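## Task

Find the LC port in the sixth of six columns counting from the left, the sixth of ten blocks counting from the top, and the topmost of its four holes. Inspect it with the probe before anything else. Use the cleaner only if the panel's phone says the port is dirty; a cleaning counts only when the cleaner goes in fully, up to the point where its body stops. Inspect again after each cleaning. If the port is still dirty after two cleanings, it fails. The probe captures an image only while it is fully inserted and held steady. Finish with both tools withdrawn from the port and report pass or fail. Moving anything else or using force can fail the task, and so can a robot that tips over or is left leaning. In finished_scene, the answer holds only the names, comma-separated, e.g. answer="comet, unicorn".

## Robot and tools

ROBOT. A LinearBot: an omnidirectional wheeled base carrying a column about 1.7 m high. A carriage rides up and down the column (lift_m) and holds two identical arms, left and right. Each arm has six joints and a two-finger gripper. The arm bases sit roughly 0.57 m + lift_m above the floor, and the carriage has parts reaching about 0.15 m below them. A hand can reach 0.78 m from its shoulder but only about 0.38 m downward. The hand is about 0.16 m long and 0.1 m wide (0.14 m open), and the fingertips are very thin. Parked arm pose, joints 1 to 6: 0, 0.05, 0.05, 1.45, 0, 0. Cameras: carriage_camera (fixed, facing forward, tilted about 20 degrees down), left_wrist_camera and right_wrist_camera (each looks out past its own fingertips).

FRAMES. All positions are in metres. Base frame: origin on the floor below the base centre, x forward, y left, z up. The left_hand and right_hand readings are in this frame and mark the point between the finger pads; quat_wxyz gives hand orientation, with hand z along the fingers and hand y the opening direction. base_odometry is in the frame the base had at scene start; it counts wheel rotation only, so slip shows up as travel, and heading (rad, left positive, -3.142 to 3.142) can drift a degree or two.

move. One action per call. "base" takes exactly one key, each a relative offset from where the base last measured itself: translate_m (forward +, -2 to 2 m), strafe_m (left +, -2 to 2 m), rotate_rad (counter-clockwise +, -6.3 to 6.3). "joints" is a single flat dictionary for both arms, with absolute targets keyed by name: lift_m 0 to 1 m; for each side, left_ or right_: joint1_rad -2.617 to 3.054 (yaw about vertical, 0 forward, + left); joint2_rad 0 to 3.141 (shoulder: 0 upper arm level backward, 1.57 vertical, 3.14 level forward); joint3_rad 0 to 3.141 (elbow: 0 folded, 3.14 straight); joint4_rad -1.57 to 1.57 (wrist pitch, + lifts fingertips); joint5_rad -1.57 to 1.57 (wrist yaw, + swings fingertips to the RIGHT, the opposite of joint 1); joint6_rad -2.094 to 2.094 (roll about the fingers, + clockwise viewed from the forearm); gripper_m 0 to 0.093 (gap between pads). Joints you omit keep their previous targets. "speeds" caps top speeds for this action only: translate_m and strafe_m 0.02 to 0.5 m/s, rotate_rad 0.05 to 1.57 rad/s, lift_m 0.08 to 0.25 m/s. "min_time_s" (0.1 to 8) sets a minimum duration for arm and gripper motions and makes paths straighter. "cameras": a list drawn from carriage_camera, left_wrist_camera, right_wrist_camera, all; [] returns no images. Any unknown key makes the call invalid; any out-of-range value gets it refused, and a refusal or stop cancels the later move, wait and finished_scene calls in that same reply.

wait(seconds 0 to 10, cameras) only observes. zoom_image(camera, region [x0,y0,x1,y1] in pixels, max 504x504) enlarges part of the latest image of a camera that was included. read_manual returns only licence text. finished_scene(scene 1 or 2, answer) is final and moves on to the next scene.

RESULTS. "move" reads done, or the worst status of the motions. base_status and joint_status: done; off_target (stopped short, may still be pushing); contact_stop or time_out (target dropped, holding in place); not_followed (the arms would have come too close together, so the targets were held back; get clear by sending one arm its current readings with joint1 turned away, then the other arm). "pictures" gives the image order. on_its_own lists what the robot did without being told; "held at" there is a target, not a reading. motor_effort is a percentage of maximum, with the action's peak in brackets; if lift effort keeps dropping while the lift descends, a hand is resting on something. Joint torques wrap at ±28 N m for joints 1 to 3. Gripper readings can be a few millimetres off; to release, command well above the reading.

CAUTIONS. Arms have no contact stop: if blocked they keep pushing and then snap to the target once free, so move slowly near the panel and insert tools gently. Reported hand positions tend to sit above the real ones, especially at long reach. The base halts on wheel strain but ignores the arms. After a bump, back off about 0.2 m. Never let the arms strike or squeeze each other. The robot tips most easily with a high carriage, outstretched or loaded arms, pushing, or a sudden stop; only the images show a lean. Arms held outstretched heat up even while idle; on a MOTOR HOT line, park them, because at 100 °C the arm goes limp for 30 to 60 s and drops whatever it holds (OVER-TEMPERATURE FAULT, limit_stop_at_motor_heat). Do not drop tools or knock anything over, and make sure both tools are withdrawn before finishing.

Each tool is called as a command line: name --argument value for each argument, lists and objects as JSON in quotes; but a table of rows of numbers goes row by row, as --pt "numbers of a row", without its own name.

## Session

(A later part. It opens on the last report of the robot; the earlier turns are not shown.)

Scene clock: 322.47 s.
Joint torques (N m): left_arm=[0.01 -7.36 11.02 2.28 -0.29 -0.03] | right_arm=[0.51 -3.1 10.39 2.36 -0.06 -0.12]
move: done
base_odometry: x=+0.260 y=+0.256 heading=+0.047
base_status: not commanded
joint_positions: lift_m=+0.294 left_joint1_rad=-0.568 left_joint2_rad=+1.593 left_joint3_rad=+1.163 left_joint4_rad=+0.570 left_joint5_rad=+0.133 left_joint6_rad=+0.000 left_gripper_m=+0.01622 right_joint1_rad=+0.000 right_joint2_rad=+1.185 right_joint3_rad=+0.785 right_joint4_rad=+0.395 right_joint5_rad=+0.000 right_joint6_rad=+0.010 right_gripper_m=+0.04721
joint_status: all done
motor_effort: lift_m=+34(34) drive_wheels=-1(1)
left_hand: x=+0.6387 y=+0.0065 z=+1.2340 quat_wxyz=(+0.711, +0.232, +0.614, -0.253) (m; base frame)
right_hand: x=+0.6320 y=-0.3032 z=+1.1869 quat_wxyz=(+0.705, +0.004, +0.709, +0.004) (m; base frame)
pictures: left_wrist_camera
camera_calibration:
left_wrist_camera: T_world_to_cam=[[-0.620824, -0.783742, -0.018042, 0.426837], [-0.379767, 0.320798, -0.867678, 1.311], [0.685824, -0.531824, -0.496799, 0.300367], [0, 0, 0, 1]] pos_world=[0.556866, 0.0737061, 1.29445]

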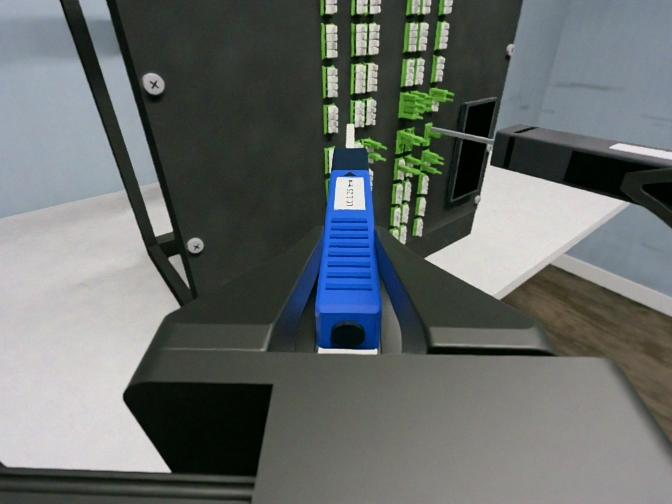

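move --base '{"strafe_m":0.0006}' --speeds '{"strafe_m":0.02}' --cameras '["right_wrist_camera","left_wrist_camera"]'

zoom_image --camera "right_wrist_camera" --region '[320, 95, 350, 125]'

zoom_image --camera "left_wrist_camera" --region '[420, 115, 450, 145]'

Scene clock: 336.23 s.
Joint torques (N m): left_arm=[-0.01 -7.36 11.06 2.28 -0.26 -0.03] | right_arm=[0.65 -3.12 10.29 2.36 -0.1 -0.12]
move: done
base_odometry: x=+0.260 y=+0.256 heading=+0.047
base_status: done
joint_positions: lift_m=+0.294 left_joint1_rad=-0.568 left_joint2_rad=+1.593 left_joint3_rad=+1.163 left_joint4_rad=+0.568 left_joint5_rad=+0.131 left_joint6_rad=+0.000 left_gripper_m=+0.01622 right_joint1_rad=+0.000 right_joint2_rad=+1.185 right_joint3_rad=+0.785 right_joint4_rad=+0.395 right_joint5_rad=+0.002 right_joint6_rad=+0.010 right_gripper_m=+0.04721
joint_status: not commanded
motor_effort: lift_m=+34(34) drive_wheels=-1(5)
left_hand: x=+0.6390 y=+0.0068 z=+1.2336 quat_wxyz=(+0.710, +0.231, +0.615, -0.252) (m; base frame)
right_hand: x=+0.6320 y=-0.3035 z=+1.1869 quat_wxyz=(+0.705, +0.004, +0.709, +0.003) (m; base frame)
pictures: left_wrist_camera, right_wrist_camera
camera_calibration:
left_wrist_camera: T_world_to_cam=[[-0.619047, -0.785159, -0.0175269, 0.425546], [-0.382107, 0.320614, -0.866718, 1.31089], [0.686131, -0.529842, -0.49849, 0.301938], [0, 0, 0, 1]] pos_world=[0.557166, 0.073809, 1.29415]
right_wrist_camera: T_world_to_cam=[[0.00247895, -0.999849, -0.017228, -0.285504], [-0.555528, 0.0129481, -0.831397, 1.34856], [0.831494, 0.0116316, -0.555412, 0.263638], [0, 0, 0, 1]] pos_world=[0.530655, -0.305988, 1.26269]

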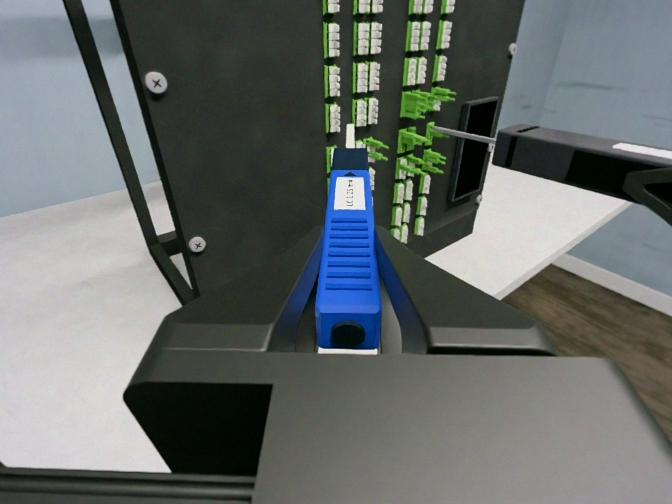

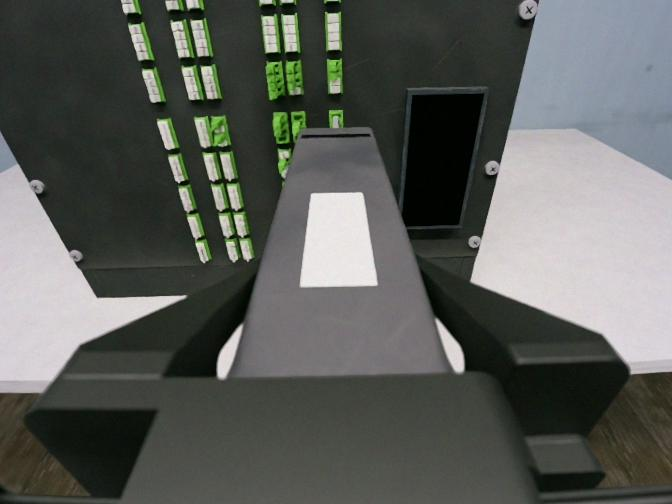

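Scaled by 16.800 from the camera's 672x504 image, which has a finer 960x720 frame.

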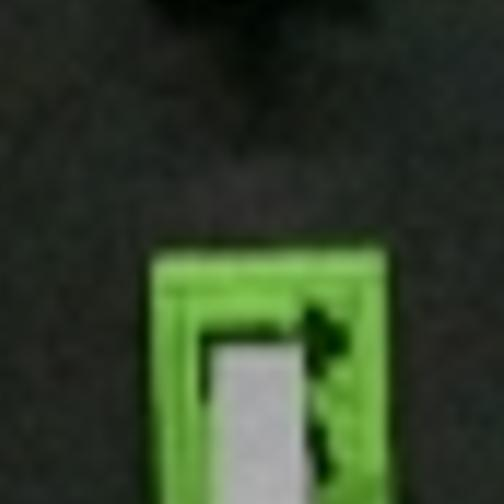

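Scaled by 16.800 from the camera's 672x504 image, which has a finer 960x720 frame.

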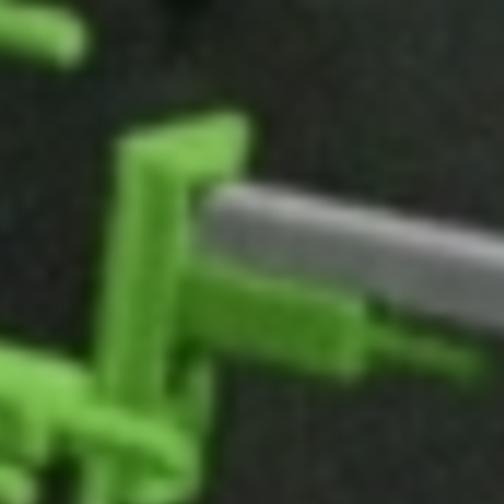

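zoom_image --camera "left_wrist_camera" --region '[400, 150, 445, 195]'

zoom_image --camera "left_wrist_camera" --region '[410, 50, 455, 95]'

Scaled by 11.200 from the camera's 672x504 image, which has a finer 960x720 frame.

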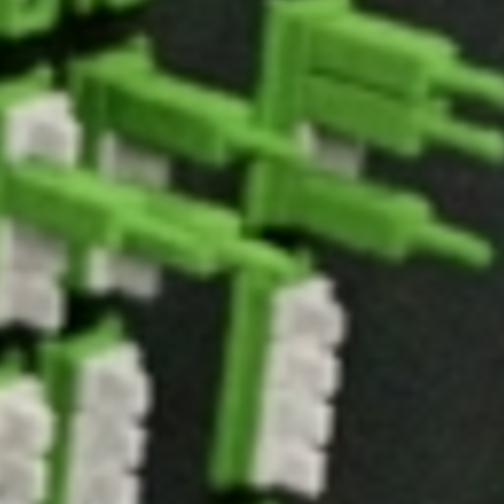

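Scaled by 11.200 from the camera's 672x504 image, which has a finer 960x720 frame.

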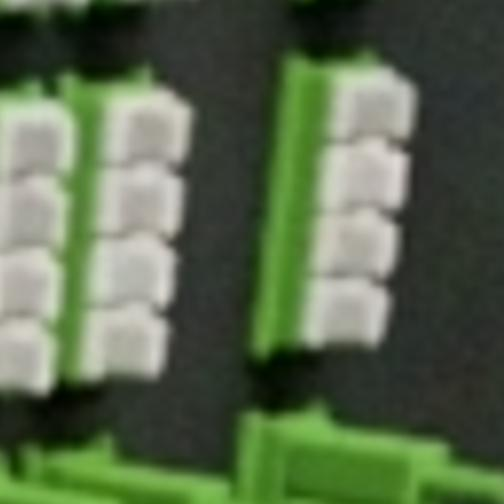

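move --base '{"strafe_m":0.0015}' --speeds '{"strafe_m":0.02}' --cameras '["right_wrist_camera","left_wrist_camera"]'

zoom_image --camera "right_wrist_camera" --region '[320, 95, 350, 125]'

Scene clock: 357.40 s.
Joint torques (N m): left_arm=[0.13 -7.51 10.96 2.38 -0.21 -0.03] | right_arm=[0.5 -3.02 10.41 2.36 -0.02 -0.12]
move: done
base_odometry: x=+0.260 y=+0.257 heading=+0.047
base_status: done
joint_positions: lift_m=+0.294 left_joint1_rad=-0.569 left_joint2_rad=+1.595 left_joint3_rad=+1.163 left_joint4_rad=+0.565 left_joint5_rad=+0.129 left_joint6_rad=+0.000 left_gripper_m=+0.01622 right_joint1_rad=+0.000 right_joint2_rad=+1.185 right_joint3_rad=+0.785 right_joint4_rad=+0.395 right_joint5_rad=+0.002 right_joint6_rad=+0.010 right_gripper_m=+0.04721
joint_status: not commanded
motor_effort: lift_m=+34(34) drive_wheels=+3(4)
left_hand: x=+0.6394 y=+0.0065 z=+1.2321 quat_wxyz=(+0.709, +0.231, +0.617, -0.251) (m; base frame)
right_hand: x=+0.6320 y=-0.3035 z=+1.1869 quat_wxyz=(+0.705, +0.004, +0.709, +0.003) (m; base frame)
pictures: left_wrist_camera, right_wrist_camera
camera_calibration:
left_wrist_camera: T_world_to_cam=[[-0.617961, -0.78603, -0.0167828, 0.423925], [-0.38602, 0.321939, -0.86449, 1.30965], [0.684918, -0.527743, -0.502369, 0.306252], [0, 0, 0, 1]] pos_world=[0.557761, 0.0732133, 1.29314]
right_wrist_camera: T_world_to_cam=[[0.00247895, -0.999849, -0.017228, -0.285504], [-0.555528, 0.0129481, -0.831397, 1.34856], [0.831494, 0.0116316, -0.555412, 0.263638], [0, 0, 0, 1]] pos_world=[0.530655, -0.305988, 1.26269]

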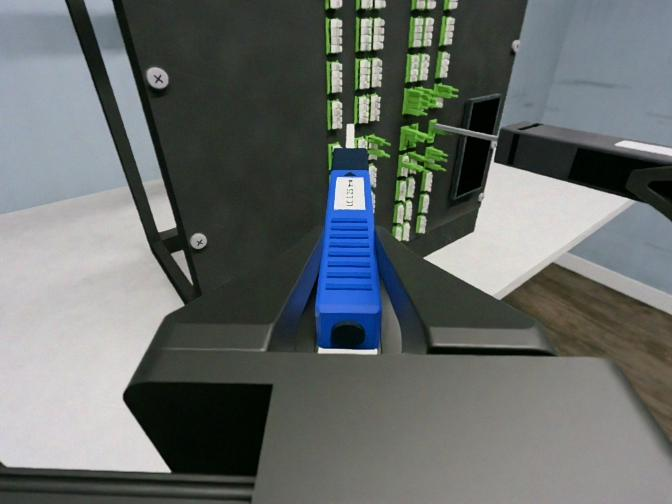

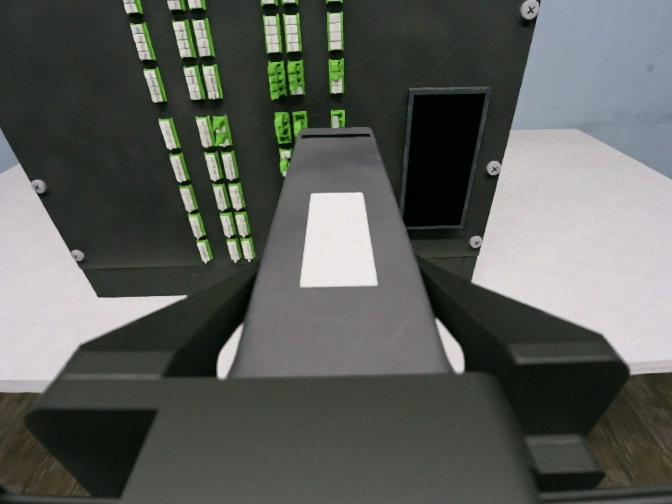

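Scaled by 16.800 from the camera's 672x504 image, which has a finer 960x720 frame.

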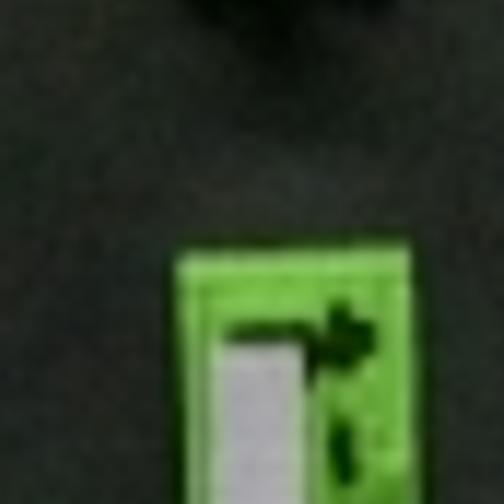

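move --base '{"strafe_m":-0.0012}' --speeds '{"strafe_m":0.02}' --cameras '["right_wrist_camera","left_wrist_camera"]'

zoom_image --camera "right_wrist_camera" --region '[320, 95, 350, 125]'

zoom_image --camera "left_wrist_camera" --region '[420, 110, 450, 140]'

Scene clock: 364.47 s.
Joint torques (N m): left_arm=[0.28 -7.6 11.04 2.4 -0.21 -0.03] | right_arm=[0.55 -3.23 10.35 2.34 -0.05 -0.12]
move: done
base_odometry: x=+0.260 y=+0.256 heading=+0.046
base_status: done
joint_positions: lift_m=+0.294 left_joint1_rad=-0.573 left_joint2_rad=+1.595 left_joint3_rad=+1.163 left_joint4_rad=+0.564 left_joint5_rad=+0.127 left_joint6_rad=+0.000 left_gripper_m=+0.01622 right_joint1_rad=+0.000 right_joint2_rad=+1.185 right_joint3_rad=+0.785 right_joint4_rad=+0.396 right_joint5_rad=-0.001 right_joint6_rad=+0.010 right_gripper_m=+0.04721
joint_status: not commanded
motor_effort: lift_m=+34(34) drive_wheels=-3(6)
left_hand: x=+0.6385 y=+0.0050 z=+1.2317 quat_wxyz=(+0.708, +0.232, +0.617, -0.252) (m; base frame)
right_hand: x=+0.6320 y=-0.3031 z=+1.1870 quat_wxyz=(+0.705, +0.003, +0.709, +0.004) (m; base frame)
pictures: left_wrist_camera, right_wrist_camera
camera_calibration:
left_wrist_camera: T_world_to_cam=[[-0.620065, -0.784377, -0.0165238, 0.42318], [-0.386073, 0.323398, -0.863922, 1.30872], [0.682984, -0.529308, -0.503354, 0.30836], [0, 0, 0, 1]] pos_world=[0.557057, 0.071912, 1.29284]
right_wrist_camera: T_world_to_cam=[[0.00509159, -0.999838, -0.0172775, -0.286633], [-0.555246, 0.0115428, -0.831606, 1.34832], [0.83167, 0.0138275, -0.555097, 0.263867], [0, 0, 0, 1]] pos_world=[0.53066, -0.305799, 1.26279]

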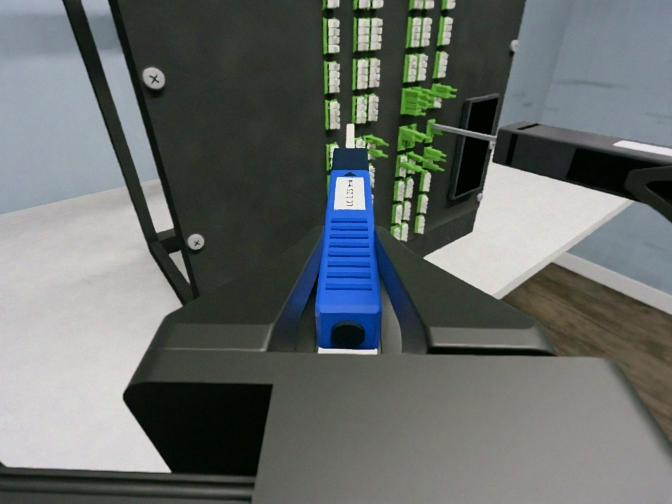

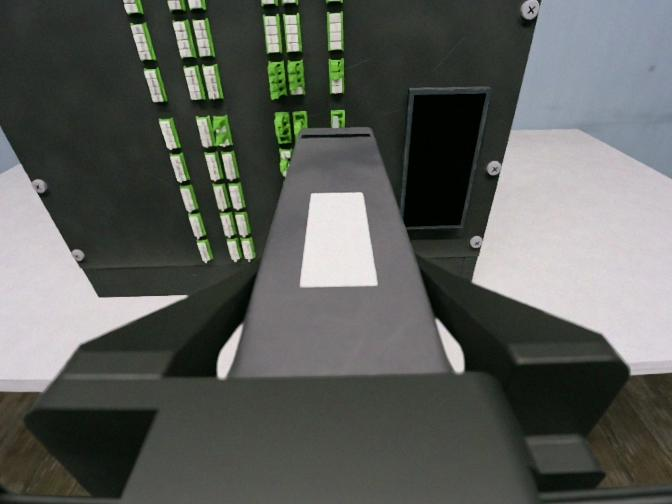

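Scaled by 16.800 from the camera's 672x504 image, which has a finer 960x720 frame.

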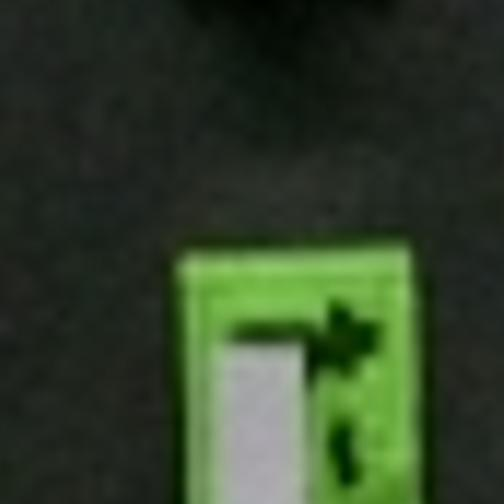

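Scaled by 16.800 from the camera's 672x504 image, which has a finer 960x720 frame.

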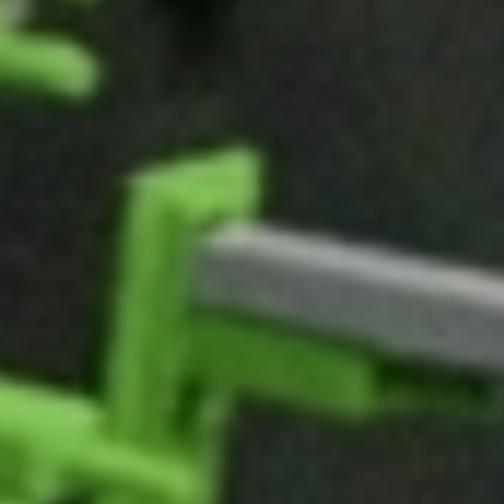

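move --base '{"strafe_m":-0.0015}' --speeds '{"strafe_m":0.02}' --cameras '[]'

wait --seconds 0.5 --cameras '["right_wrist_camera"]'

zoom_image --camera "right_wrist_camera" --region '[320, 95, 350, 125]'

Scene clock: 373.03 s.
Joint torques (N m): left_arm=[0.53 -7.73 11.1 2.39 -0.19 -0.03] | right_arm=[0.76 -3.02 10.4 2.38 -0.02 -0.12]
move: done
base_odometry: x=+0.260 y=+0.255 heading=+0.047
base_status: done
joint_positions: lift_m=+0.294 left_joint1_rad=-0.575 left_joint2_rad=+1.596 left_joint3_rad=+1.163 left_joint4_rad=+0.563 left_joint5_rad=+0.127 left_joint6_rad=+0.000 left_gripper_m=+0.01621 right_joint1_rad=+0.000 right_joint2_rad=+1.185 right_joint3_rad=+0.785 right_joint4_rad=+0.396 right_joint5_rad=-0.002 right_joint6_rad=+0.010 right_gripper_m=+0.04721
joint_status: not commanded
motor_effort: lift_m=+34(34) drive_wheels=+1(5)
left_hand: x=+0.6381 y=+0.0040 z=+1.2312 quat_wxyz=(+0.708, +0.232, +0.618, -0.253) (m; base frame)
right_hand: x=+0.6320 y=-0.3029 z=+1.1870 quat_wxyz=(+0.705, +0.003, +0.709, +0.004) (m; base frame)
pictures: none
No camera images: "cameras" was empty.

Scene clock: 373.53 s.
Joint torques (N m): left_arm=[0.55 -7.64 11.06 2.36 -0.2 -0.03] | right_arm=[0.44 -3.12 10.4 2.36 -0.04 -0.11]
base_odometry: x=+0.260 y=+0.255 heading=+0.047
base_status: done
joint_positions: lift_m=+0.294 left_joint1_rad=-0.575 left_joint2_rad=+1.596 left_joint3_rad=+1.163 left_joint4_rad=+0.563 left_joint5_rad=+0.127 left_joint6_rad=+0.000 left_gripper_m=+0.01621 right_joint1_rad=+0.000 right_joint2_rad=+1.185 right_joint3_rad=+0.785 right_joint4_rad=+0.396 right_joint5_rad=-0.002 right_joint6_rad=+0.010 right_gripper_m=+0.04721
joint_status: not commanded
motor_effort: lift_m=+34(34) drive_wheels=+2(5)
left_hand: x=+0.6381 y=+0.0040 z=+1.2311 quat_wxyz=(+0.707, +0.232, +0.618, -0.253) (m; base frame)
right_hand: x=+0.6320 y=-0.3029 z=+1.1870 quat_wxyz=(+0.705, +0.003, +0.709, +0.004) (m; base frame)
wait: 0.50 s; at rest by 0.27 s
pictures: right_wrist_camera
camera_calibration:
right_wrist_camera: T_world_to_cam=[[0.00631215, -0.999831, -0.0172474, -0.287222], [-0.555298, 0.0108393, -0.831581, 1.3481], [0.831628, 0.0148265, -0.555136, 0.264241], [0, 0, 0, 1]] pos_world=[0.530662, -0.305704, 1.26279]

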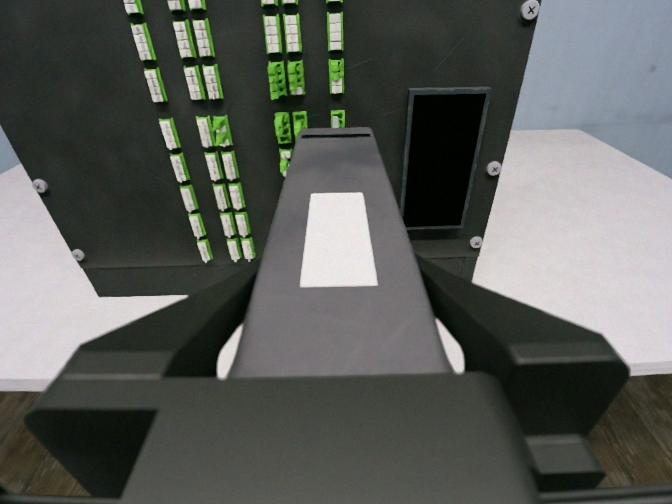

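Scaled by 16.800 from the camera's 672x504 image, which has a finer 960x720 frame.

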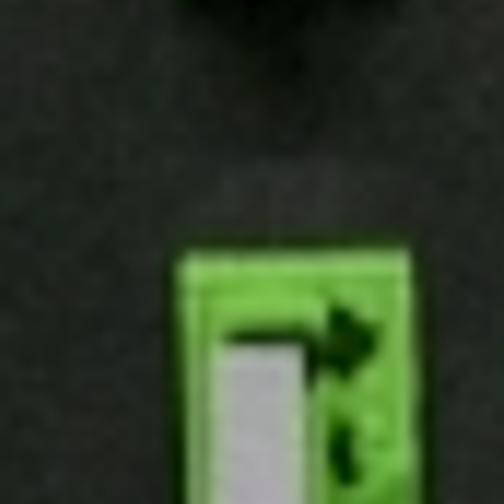

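move --base '{"translate_m":-0.004}' --speeds '{"translate_m":0.02}' --cameras '[]'

wait --seconds 0.3 --cameras '["right_wrist_camera","left_wrist_camera"]'

zoom_image --camera "right_wrist_camera" --region '[320, 95, 350, 125]'

zoom_image --camera "left_wrist_camera" --region '[420, 110, 450, 140]'

Scene clock: 381.03 s.
Joint torques (N m): left_arm=[0.54 -7.69 11.07 2.33 -0.2 -0.03] | right_arm=[0.68 -3.28 10.5 2.34 -0.04 -0.11]
move: done
base_odometry: x=+0.256 y=+0.255 heading=+0.047
base_status: done
joint_positions: lift_m=+0.294 left_joint1_rad=-0.575 left_joint2_rad=+1.597 left_joint3_rad=+1.163 left_joint4_rad=+0.562 left_joint5_rad=+0.127 left_joint6_rad=+0.000 left_gripper_m=+0.01621 right_joint1_rad=+0.000 right_joint2_rad=+1.188 right_joint3_rad=+0.785 right_joint4_rad=+0.399 right_joint5_rad=-0.002 right_joint6_rad=+0.010 right_gripper_m=+0.04721
joint_status: not commanded
motor_effort: lift_m=+34(34) drive_wheels=+1(13)
left_hand: x=+0.6381 y=+0.0037 z=+1.2309 quat_wxyz=(+0.707, +0.233, +0.618, -0.253) (m; base frame)
right_hand: x=+0.6325 y=-0.3029 z=+1.1868 quat_wxyz=(+0.706, +0.003, +0.709, +0.004) (m; base frame)
pictures: none
No camera images: "cameras" was empty.

Scene clock: 381.33 s.
Joint torques (N m): left_arm=[0.61 -7.57 10.97 2.44 -0.2 -0.03] | right_arm=[0.62 -3.38 10.41 2.34 -0.04 -0.12]
base_odometry: x=+0.256 y=+0.255 heading=+0.047
base_status: done
joint_positions: lift_m=+0.294 left_joint1_rad=-0.575 left_joint2_rad=+1.597 left_joint3_rad=+1.163 left_joint4_rad=+0.562 left_joint5_rad=+0.127 left_joint6_rad=+0.000 left_gripper_m=+0.01621 right_joint1_rad=+0.000 right_joint2_rad=+1.188 right_joint3_rad=+0.785 right_joint4_rad=+0.399 right_joint5_rad=-0.002 right_joint6_rad=+0.010 right_gripper_m=+0.04721
joint_status: not commanded
motor_effort: lift_m=+34(34) drive_wheels=+0(13)
left_hand: x=+0.6381 y=+0.0037 z=+1.2308 quat_wxyz=(+0.707, +0.233, +0.618, -0.253) (m; base frame)
right_hand: x=+0.6325 y=-0.3029 z=+1.1868 quat_wxyz=(+0.706, +0.003, +0.709, +0.004) (m; base frame)
wait: 0.30 s; at rest by 0.27 s
pictures: left_wrist_camera, right_wrist_camera
camera_calibration:
left_wrist_camera: T_world_to_cam=[[-0.621629, -0.783147, -0.0160902, 0.422388], [-0.387691, 0.325452, -0.862425, 1.30737], [0.680642, -0.52987, -0.505929, 0.312165], [0, 0, 0, 1]] pos_world=[0.556952, 0.0707128, 1.29224]
right_wrist_camera: T_world_to_cam=[[0.00632395, -0.999831, -0.0172427, -0.287242], [-0.554652, 0.0108404, -0.832012, 1.34828], [0.832058, 0.0148253, -0.55449, 0.262695], [0, 0, 0, 1]] pos_world=[0.531063, -0.305704, 1.26249]

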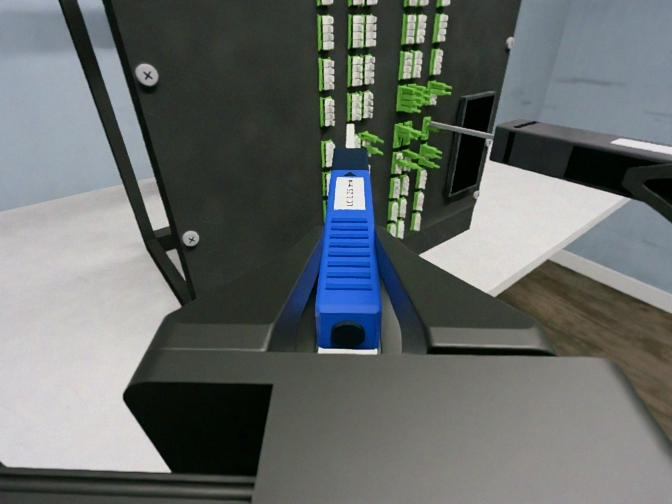

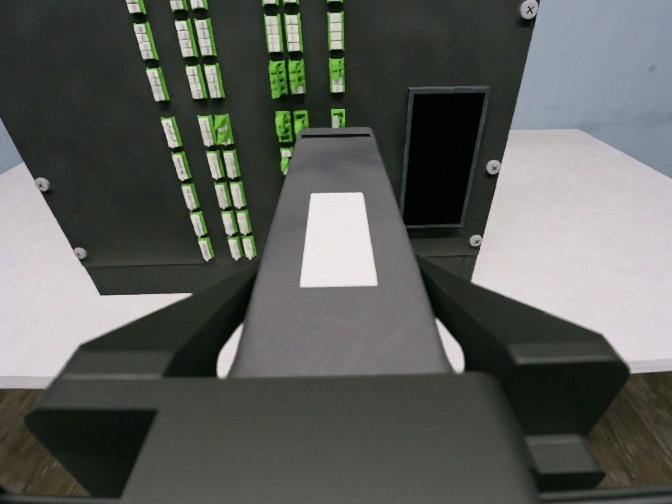

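Scaled by 16.800 from the camera's 672x504 image, which has a finer 960x720 frame.

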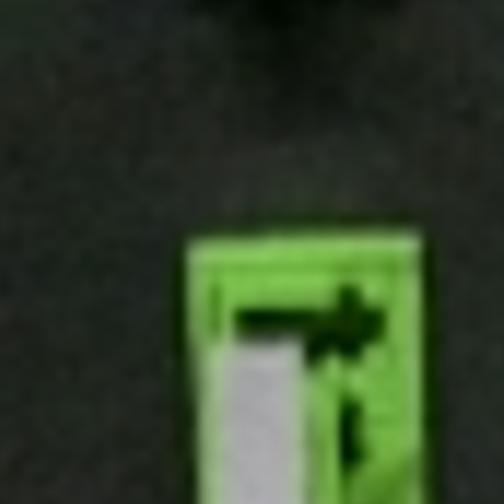

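Scaled by 16.800 from the camera's 672x504 image, which has a finer 960x720 frame.

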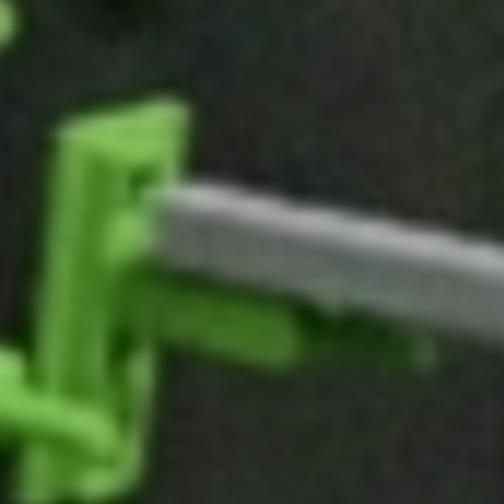

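move --base '{"strafe_m":-0.0015}' --joints '{"lift_m":0.2948}' --cameras '[]'

wait --seconds 0.3 --cameras '["right_wrist_camera","left_wrist_camera"]'

zoom_image --camera "right_wrist_camera" --region '[320, 95, 350, 125]'

zoom_image --camera "left_wrist_camera" --region '[420, 110, 450, 140]'

Scene clock: 389.17 s.
Joint torques (N m): left_arm=[0.68 -7.84 10.97 2.38 -0.19 -0.03] | right_arm=[0.58 -3.28 10.41 2.32 -0.06 -0.12]
move: done
base_odometry: x=+0.256 y=+0.254 heading=+0.047
base_status: done
joint_positions: lift_m=+0.295 left_joint1_rad=-0.577 left_joint2_rad=+1.597 left_joint3_rad=+1.163 left_joint4_rad=+0.561 left_joint5_rad=+0.126 left_joint6_rad=+0.000 left_gripper_m=+0.01621 right_joint1_rad=+0.000 right_joint2_rad=+1.188 right_joint3_rad=+0.785 right_joint4_rad=+0.399 right_joint5_rad=-0.001 right_joint6_rad=+0.010 right_gripper_m=+0.04721
joint_status: all done
motor_effort: lift_m=+35(37) drive_wheels=+2(4)
left_hand: x=+0.6378 y=+0.0033 z=+1.2310 quat_wxyz=(+0.707, +0.233, +0.618, -0.253) (m; base frame)
right_hand: x=+0.6325 y=-0.3032 z=+1.1874 quat_wxyz=(+0.706, +0.003, +0.708, +0.004) (m; base frame)
pictures: none
No camera images: "cameras" was empty.

Scene clock: 389.47 s.
Joint torques (N m): left_arm=[0.61 -7.73 11.04 2.35 -0.19 -0.03] | right_arm=[0.73 -3.18 10.39 2.33 -0.04 -0.12]
base_odometry: x=+0.256 y=+0.254 heading=+0.047
base_status: done
joint_positions: lift_m=+0.295 left_joint1_rad=-0.577 left_joint2_rad=+1.597 left_joint3_rad=+1.163 left_joint4_rad=+0.561 left_joint5_rad=+0.126 left_joint6_rad=+0.000 left_gripper_m=+0.01621 right_joint1_rad=+0.000 right_joint2_rad=+1.188 right_joint3_rad=+0.785 right_joint4_rad=+0.399 right_joint5_rad=-0.001 right_joint6_rad=+0.010 right_gripper_m=+0.04721
joint_status: all done
motor_effort: lift_m=+35(37) drive_wheels=+2(4)
left_hand: x=+0.6378 y=+0.0033 z=+1.2310 quat_wxyz=(+0.707, +0.233, +0.618, -0.253) (m; base frame)
right_hand: x=+0.6325 y=-0.3032 z=+1.1874 quat_wxyz=(+0.706, +0.003, +0.708, +0.004) (m; base frame)
wait: 0.30 s; at rest by 0.27 s
pictures: left_wrist_camera, right_wrist_camera
camera_calibration:
left_wrist_camera: T_world_to_cam=[[-0.622204, -0.782691, -0.0159968, 0.422124], [-0.388041, 0.326093, -0.862025, 1.3074], [0.679916, -0.530148, -0.506613, 0.3136], [0, 0, 0, 1]] pos_world=[0.55675, 0.0703128, 1.29264]
right_wrist_camera: T_world_to_cam=[[0.00475128, -0.99984, -0.0172738, -0.286554], [-0.554275, 0.0117445, -0.832251, 1.34901], [0.83232, 0.0135287, -0.55413, 0.262069], [0, 0, 0, 1]] pos_world=[0.53096, -0.305897, 1.26299]

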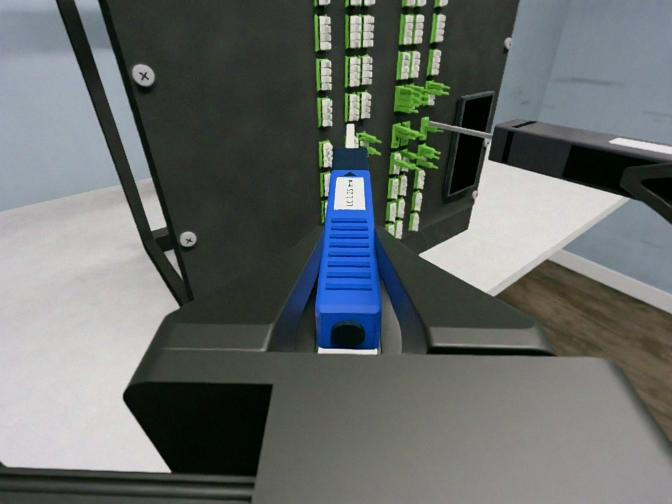

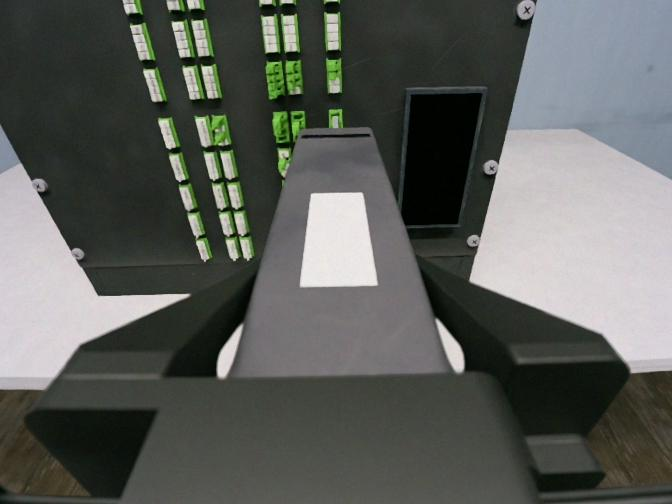

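Scaled by 16.800 from the camera's 672x504 image, which has a finer 960x720 frame.

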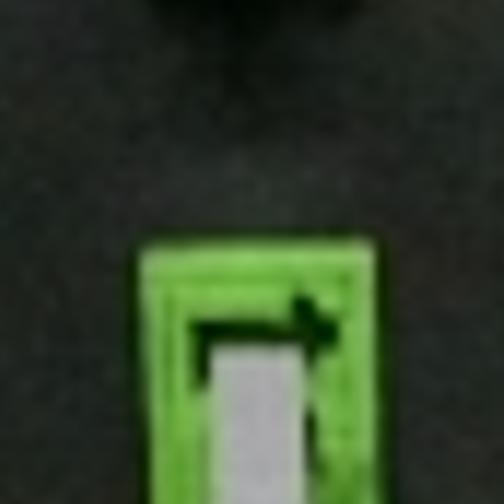

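Scaled by 16.800 from the camera's 672x504 image, which has a finer 960x720 frame.

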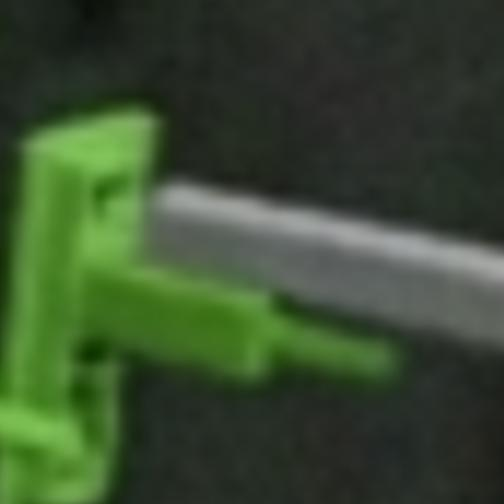

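move --base '{"strafe_m":0.001}' --joints '{"lift_m":0.2946}' --cameras '[]'

wait --seconds 0.3 --cameras '["right_wrist_camera"]'

zoom_image --camera "right_wrist_camera" --region '[320, 95, 350, 125]'

Scene clock: 396.43 s.
Joint torques (N m): left_arm=[0.68 -7.75 10.99 2.37 -0.2 -0.03] | right_arm=[0.5 -3.28 10.36 2.32 -0.13 -0.12]
move: done
base_odometry: x=+0.256 y=+0.255 heading=+0.048
base_status: done
joint_positions: lift_m=+0.295 left_joint1_rad=-0.577 left_joint2_rad=+1.597 left_joint3_rad=+1.163 left_joint4_rad=+0.561 left_joint5_rad=+0.126 left_joint6_rad=+0.000 left_gripper_m=+0.01621 right_joint1_rad=+0.000 right_joint2_rad=+1.188 right_joint3_rad=+0.785 right_joint4_rad=+0.400 right_joint5_rad=-0.001 right_joint6_rad=+0.010 right_gripper_m=+0.04721
joint_status: all done
motor_effort: lift_m=+34(34) drive_wheels=-3(6)
left_hand: x=+0.6379 y=+0.0033 z=+1.2309 quat_wxyz=(+0.707, +0.233, +0.618, -0.253) (m; base frame)
right_hand: x=+0.6325 y=-0.3029 z=+1.1873 quat_wxyz=(+0.706, +0.003, +0.708, +0.004) (m; base frame)
pictures: none
No camera images: "cameras" was empty.

Scene clock: 396.73 s.
Joint torques (N m): left_arm=[0.51 -7.71 10.88 2.39 -0.19 -0.02] | right_arm=[0.51 -3.21 10.4 2.32 -0.05 -0.12]
base_odometry: x=+0.256 y=+0.255 heading=+0.048
base_status: done
joint_positions: lift_m=+0.295 left_joint1_rad=-0.577 left_joint2_rad=+1.597 left_joint3_rad=+1.163 left_joint4_rad=+0.561 left_joint5_rad=+0.126 left_joint6_rad=+0.000 left_gripper_m=+0.01621 right_joint1_rad=+0.000 right_joint2_rad=+1.188 right_joint3_rad=+0.785 right_joint4_rad=+0.400 right_joint5_rad=-0.001 right_joint6_rad=+0.010 right_gripper_m=+0.04721
joint_status: all done
motor_effort: lift_m=+34(34) drive_wheels=-3(6)
left_hand: x=+0.6379 y=+0.0033 z=+1.2309 quat_wxyz=(+0.707, +0.233, +0.618, -0.253) (m; base frame)
right_hand: x=+0.6325 y=-0.3029 z=+1.1873 quat_wxyz=(+0.706, +0.003, +0.708, +0.004) (m; base frame)
wait: 0.30 s; at rest by 0.27 s
pictures: right_wrist_camera
camera_calibration:
right_wrist_camera: T_world_to_cam=[[0.00556179, -0.999834, -0.0173248, -0.286722], [-0.55398, 0.0113428, -0.832453, 1.34899], [0.832512, 0.0142275, -0.553825, 0.261791], [0, 0, 0, 1]] pos_world=[0.530962, -0.305701, 1.26299]

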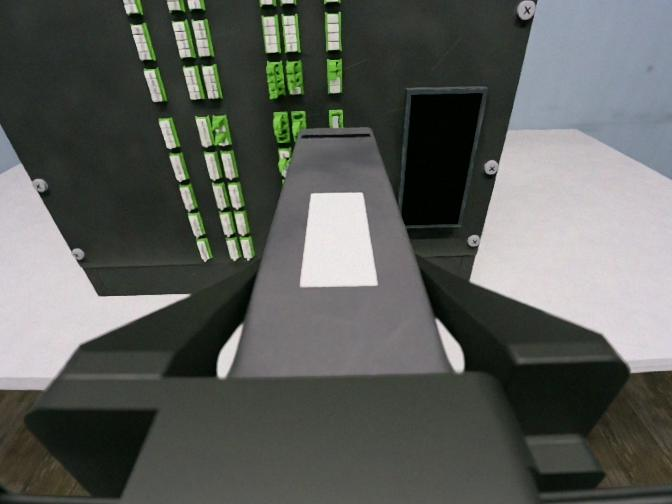

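Scaled by 16.800 from the camera's 672x504 image, which has a finer 960x720 frame.

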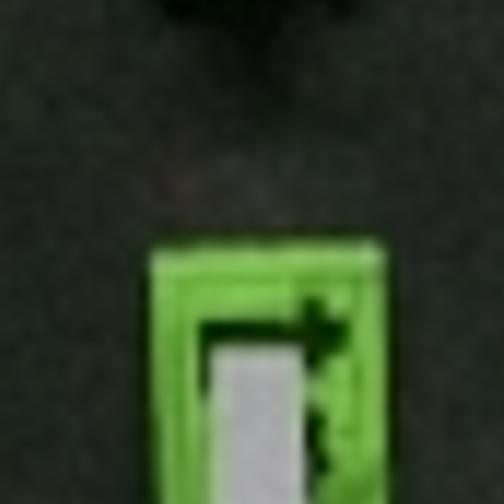

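move --base '{"strafe_m":0.0007}' --cameras '[]'

wait --seconds 0.3 --cameras '["right_wrist_camera"]'

zoom_image --camera "right_wrist_camera" --region '[320, 95, 350, 125]'

Scene clock: 403.03 s.
Joint torques (N m): left_arm=[0.62 -7.82 11.03 2.4 -0.19 -0.03] | right_arm=[0.47 -3.29 10.5 2.35 -0.06 -0.13]
move: done
base_odometry: x=+0.256 y=+0.255 heading=+0.048
base_status: done
joint_positions: lift_m=+0.295 left_joint1_rad=-0.577 left_joint2_rad=+1.597 left_joint3_rad=+1.163 left_joint4_rad=+0.561 left_joint5_rad=+0.126 left_joint6_rad=+0.000 left_gripper_m=+0.01621 right_joint1_rad=+0.000 right_joint2_rad=+1.188 right_joint3_rad=+0.785 right_joint4_rad=+0.400 right_joint5_rad=-0.001 right_joint6_rad=+0.010 right_gripper_m=+0.04721
joint_status: not commanded
motor_effort: lift_m=+34(34) drive_wheels=-2(3)
left_hand: x=+0.6379 y=+0.0033 z=+1.2309 quat_wxyz=(+0.707, +0.233, +0.618, -0.253) (m; base frame)
right_hand: x=+0.6325 y=-0.3028 z=+1.1873 quat_wxyz=(+0.706, +0.003, +0.708, +0.004) (m; base frame)
pictures: none
No camera images: "cameras" was empty.

Scene clock: 403.33 s.
Joint torques (N m): left_arm=[0.68 -7.69 10.95 2.42 -0.19 -0.03] | right_arm=[0.47 -3.29 10.39 2.33 -0.05 -0.12]
base_odometry: x=+0.256 y=+0.255 heading=+0.048
base_status: done
joint_positions: lift_m=+0.295 left_joint1_rad=-0.577 left_joint2_rad=+1.597 left_joint3_rad=+1.163 left_joint4_rad=+0.561 left_joint5_rad=+0.126 left_joint6_rad=+0.000 left_gripper_m=+0.01621 right_joint1_rad=+0.000 right_joint2_rad=+1.188 right_joint3_rad=+0.785 right_joint4_rad=+0.400 right_joint5_rad=-0.001 right_joint6_rad=+0.010 right_gripper_m=+0.04721
joint_status: not commanded
motor_effort: lift_m=+34(34) drive_wheels=-2(3)
left_hand: x=+0.6379 y=+0.0033 z=+1.2309 quat_wxyz=(+0.707, +0.233, +0.618, -0.253) (m; base frame)
right_hand: x=+0.6325 y=-0.3028 z=+1.1873 quat_wxyz=(+0.706, +0.003, +0.708, +0.004) (m; base frame)
wait: 0.30 s; at rest by 0.27 s
pictures: right_wrist_camera
camera_calibration:
right_wrist_camera: T_world_to_cam=[[0.00597738, -0.999834, -0.0172402, -0.287051], [-0.553981, 0.0110422, -0.832456, 1.3489], [0.832508, 0.0145266, -0.553823, 0.261881], [0, 0, 0, 1]] pos_world=[0.530963, -0.305702, 1.26299]

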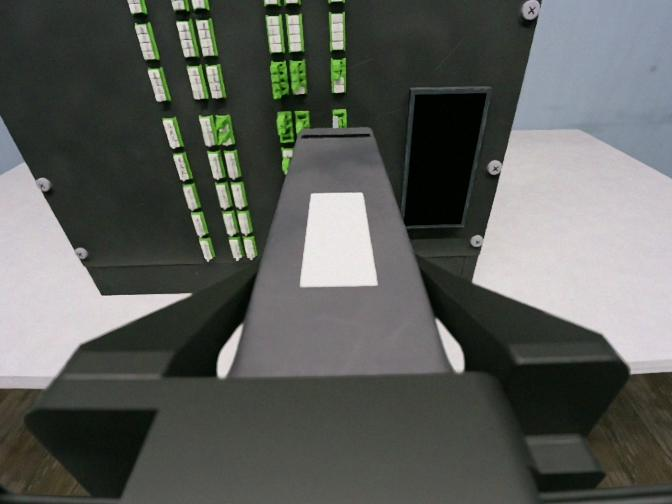

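Scaled by 16.800 from the camera's 672x504 image, which has a finer 960x720 frame.

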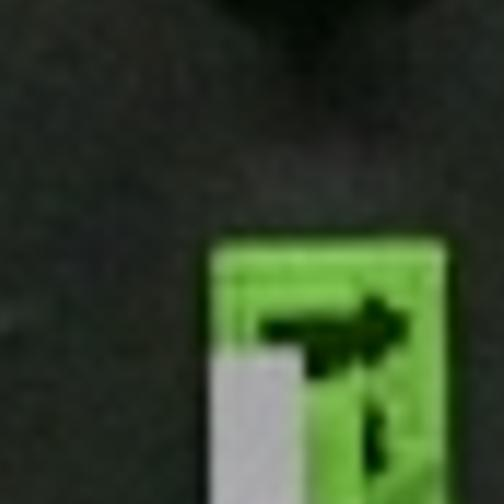

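move --joints '{"right_joint5_rad":0.008}' --min_time_s 0.5 --cameras '["right_wrist_camera"]'

zoom_image --camera "right_wrist_camera" --region '[320, 95, 350, 125]'

Scene clock: 414.40 s.
Joint torques (N m): left_arm=[0.7 -7.69 10.97 2.39 -0.19 -0.03] | right_arm=[0.49 -3.29 10.41 2.32 0.05 -0.13]
move: done
base_odometry: x=+0.256 y=+0.255 heading=+0.048
base_status: not commanded
joint_positions: lift_m=+0.295 left_joint1_rad=-0.577 left_joint2_rad=+1.597 left_joint3_rad=+1.163 left_joint4_rad=+0.561 left_joint5_rad=+0.126 left_joint6_rad=+0.000 left_gripper_m=+0.01621 right_joint1_rad=+0.000 right_joint2_rad=+1.188 right_joint3_rad=+0.785 right_joint4_rad=+0.400 right_joint5_rad=-0.001 right_joint6_rad=+0.010 right_gripper_m=+0.04721
joint_status: all done
motor_effort: lift_m=+34(34) drive_wheels=-2(2)
left_hand: x=+0.6379 y=+0.0033 z=+1.2309 quat_wxyz=(+0.707, +0.233, +0.618, -0.253) (m; base frame)
right_hand: x=+0.6325 y=-0.3029 z=+1.1873 quat_wxyz=(+0.706, +0.003, +0.708, +0.004) (m; base frame)
pictures: right_wrist_camera
camera_calibration:
right_wrist_camera: T_world_to_cam=[[0.00556179, -0.999834, -0.0173248, -0.286722], [-0.55398, 0.0113428, -0.832453, 1.34899], [0.832512, 0.0142275, -0.553825, 0.261791], [0, 0, 0, 1]] pos_world=[0.530962, -0.305701, 1.26299]

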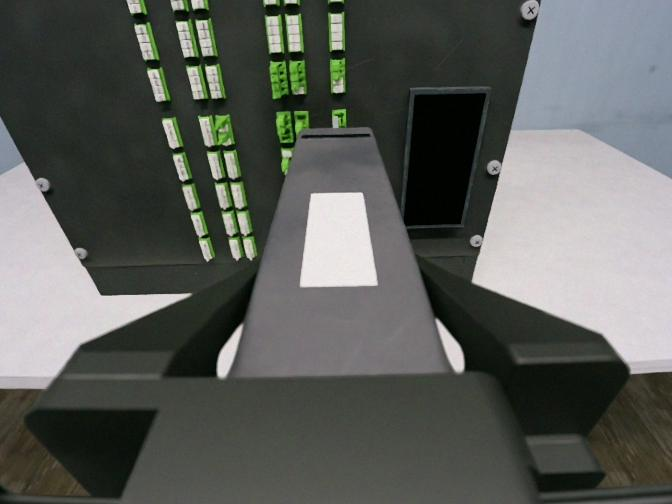

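Scaled by 16.800 from the camera's 672x504 image, which has a finer 960x720 frame.

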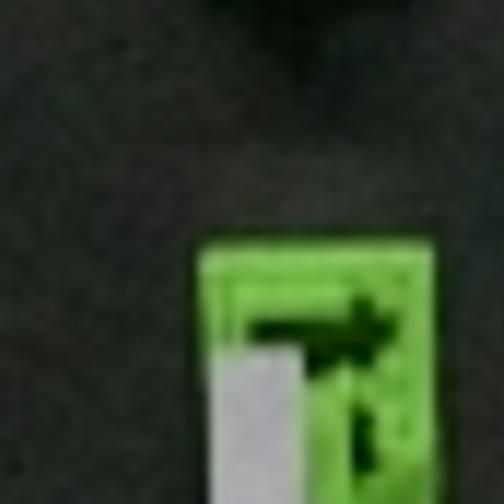

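move --joints '{"right_joint5_rad":0.018}' --min_time_s 0.5 --cameras '["right_wrist_camera"]'

zoom_image --camera "right_wrist_camera" --region '[320, 95, 350, 125]'

Scene clock: 418.97 s.
Joint torques (N m): left_arm=[0.7 -7.69 10.97 2.39 -0.19 -0.03] | right_arm=[0.44 -3.28 10.41 2.33 0.02 -0.12]
move: done
base_odometry: x=+0.256 y=+0.255 heading=+0.048
base_status: not commanded
joint_positions: lift_m=+0.295 left_joint1_rad=-0.577 left_joint2_rad=+1.597 left_joint3_rad=+1.163 left_joint4_rad=+0.561 left_joint5_rad=+0.126 left_joint6_rad=+0.000 left_gripper_m=+0.01621 right_joint1_rad=+0.000 right_joint2_rad=+1.188 right_joint3_rad=+0.785 right_joint4_rad=+0.400 right_joint5_rad=+0.008 right_joint6_rad=+0.010 right_gripper_m=+0.04721
joint_status: all done
motor_effort: lift_m=+34(34) drive_wheels=-2(2)
left_hand: x=+0.6379 y=+0.0033 z=+1.2309 quat_wxyz=(+0.707, +0.233, +0.618, -0.253) (m; base frame)
right_hand: x=+0.6325 y=-0.3045 z=+1.1873 quat_wxyz=(+0.706, +0.006, +0.708, +0.001) (m; base frame)
pictures: right_wrist_camera
camera_calibration:
right_wrist_camera: T_world_to_cam=[[-0.00361767, -0.999845, -0.0172475, -0.282612], [-0.553846, 0.016364, -0.832458, 1.35046], [0.832611, 0.0065409, -0.553819, 0.259398], [0, 0, 0, 1]] pos_world=[0.530946, -0.306364, 1.26299]

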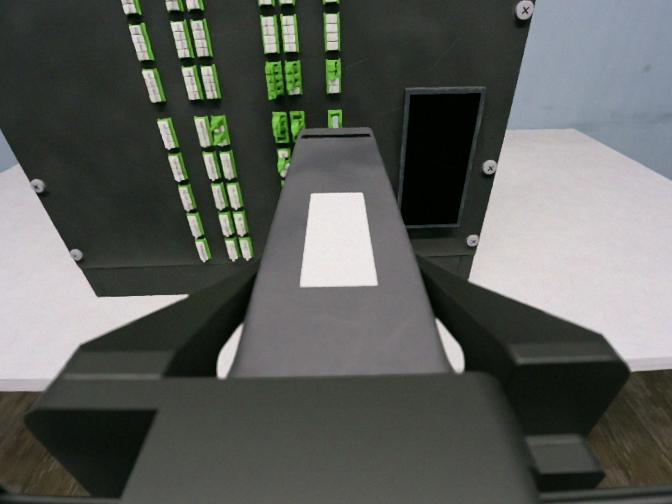

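Scaled by 16.800 from the camera's 672x504 image, which has a finer 960x720 frame.

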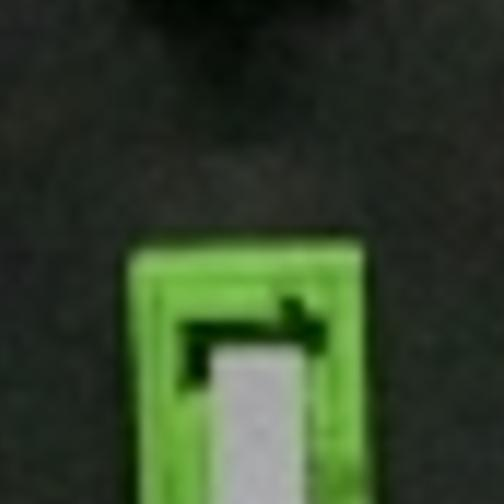

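move --joints '{"right_joint5_rad":-0.006}' --min_time_s 0.5 --cameras '["right_wrist_camera"]'

zoom_image --camera "right_wrist_camera" --region '[320, 95, 350, 125]'

Scene clock: 426.50 s.
Joint torques (N m): left_arm=[0.72 -7.69 10.97 2.39 -0.19 -0.03] | right_arm=[0.49 -3.28 10.4 2.34 -0.19 -0.11]
move: done
base_odometry: x=+0.256 y=+0.255 heading=+0.048
base_status: not commanded
joint_positions: lift_m=+0.295 left_joint1_rad=-0.577 left_joint2_rad=+1.597 left_joint3_rad=+1.163 left_joint4_rad=+0.561 left_joint5_rad=+0.126 left_joint6_rad=+0.000 left_gripper_m=+0.01621 right_joint1_rad=+0.000 right_joint2_rad=+1.188 right_joint3_rad=+0.785 right_joint4_rad=+0.400 right_joint5_rad=+0.004 right_joint6_rad=+0.010 right_gripper_m=+0.04721
joint_status: all done
motor_effort: lift_m=+34(34) drive_wheels=-2(2)
left_hand: x=+0.6379 y=+0.0033 z=+1.2309 quat_wxyz=(+0.707, +0.233, +0.618, -0.253) (m; base frame)
right_hand: x=+0.6325 y=-0.3037 z=+1.1873 quat_wxyz=(+0.706, +0.005, +0.708, +0.003) (m; base frame)
pictures: right_wrist_camera
camera_calibration:
right_wrist_camera: T_world_to_cam=[[0.000930186, -0.999851, -0.0172586, -0.284633], [-0.553945, 0.0138535, -0.832438, 1.34972], [0.832553, 0.0103347, -0.553849, 0.260619], [0, 0, 0, 1]] pos_world=[0.530954, -0.305982, 1.26299]

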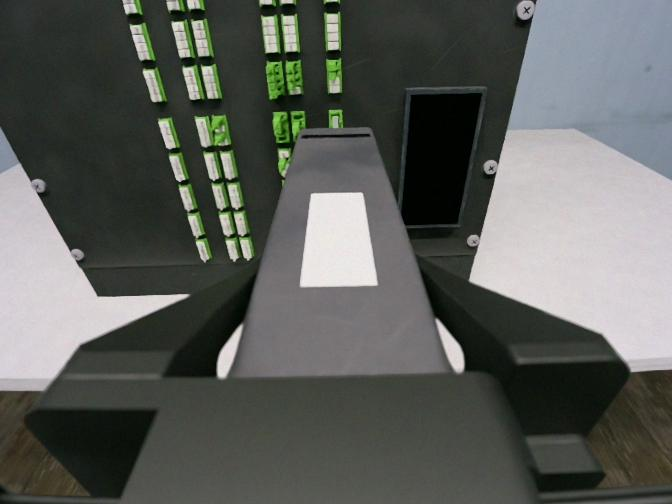

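Scaled by 16.800 from the camera's 672x504 image, which has a finer 960x720 frame.

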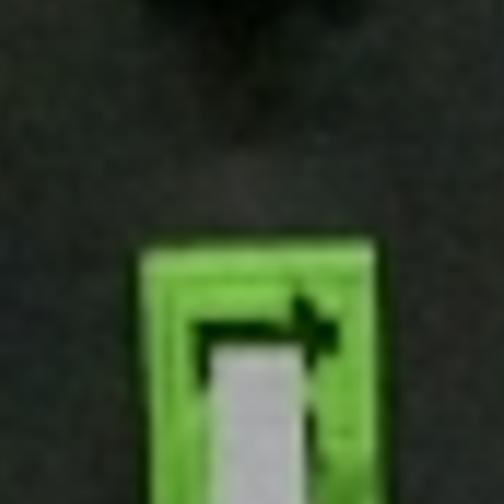

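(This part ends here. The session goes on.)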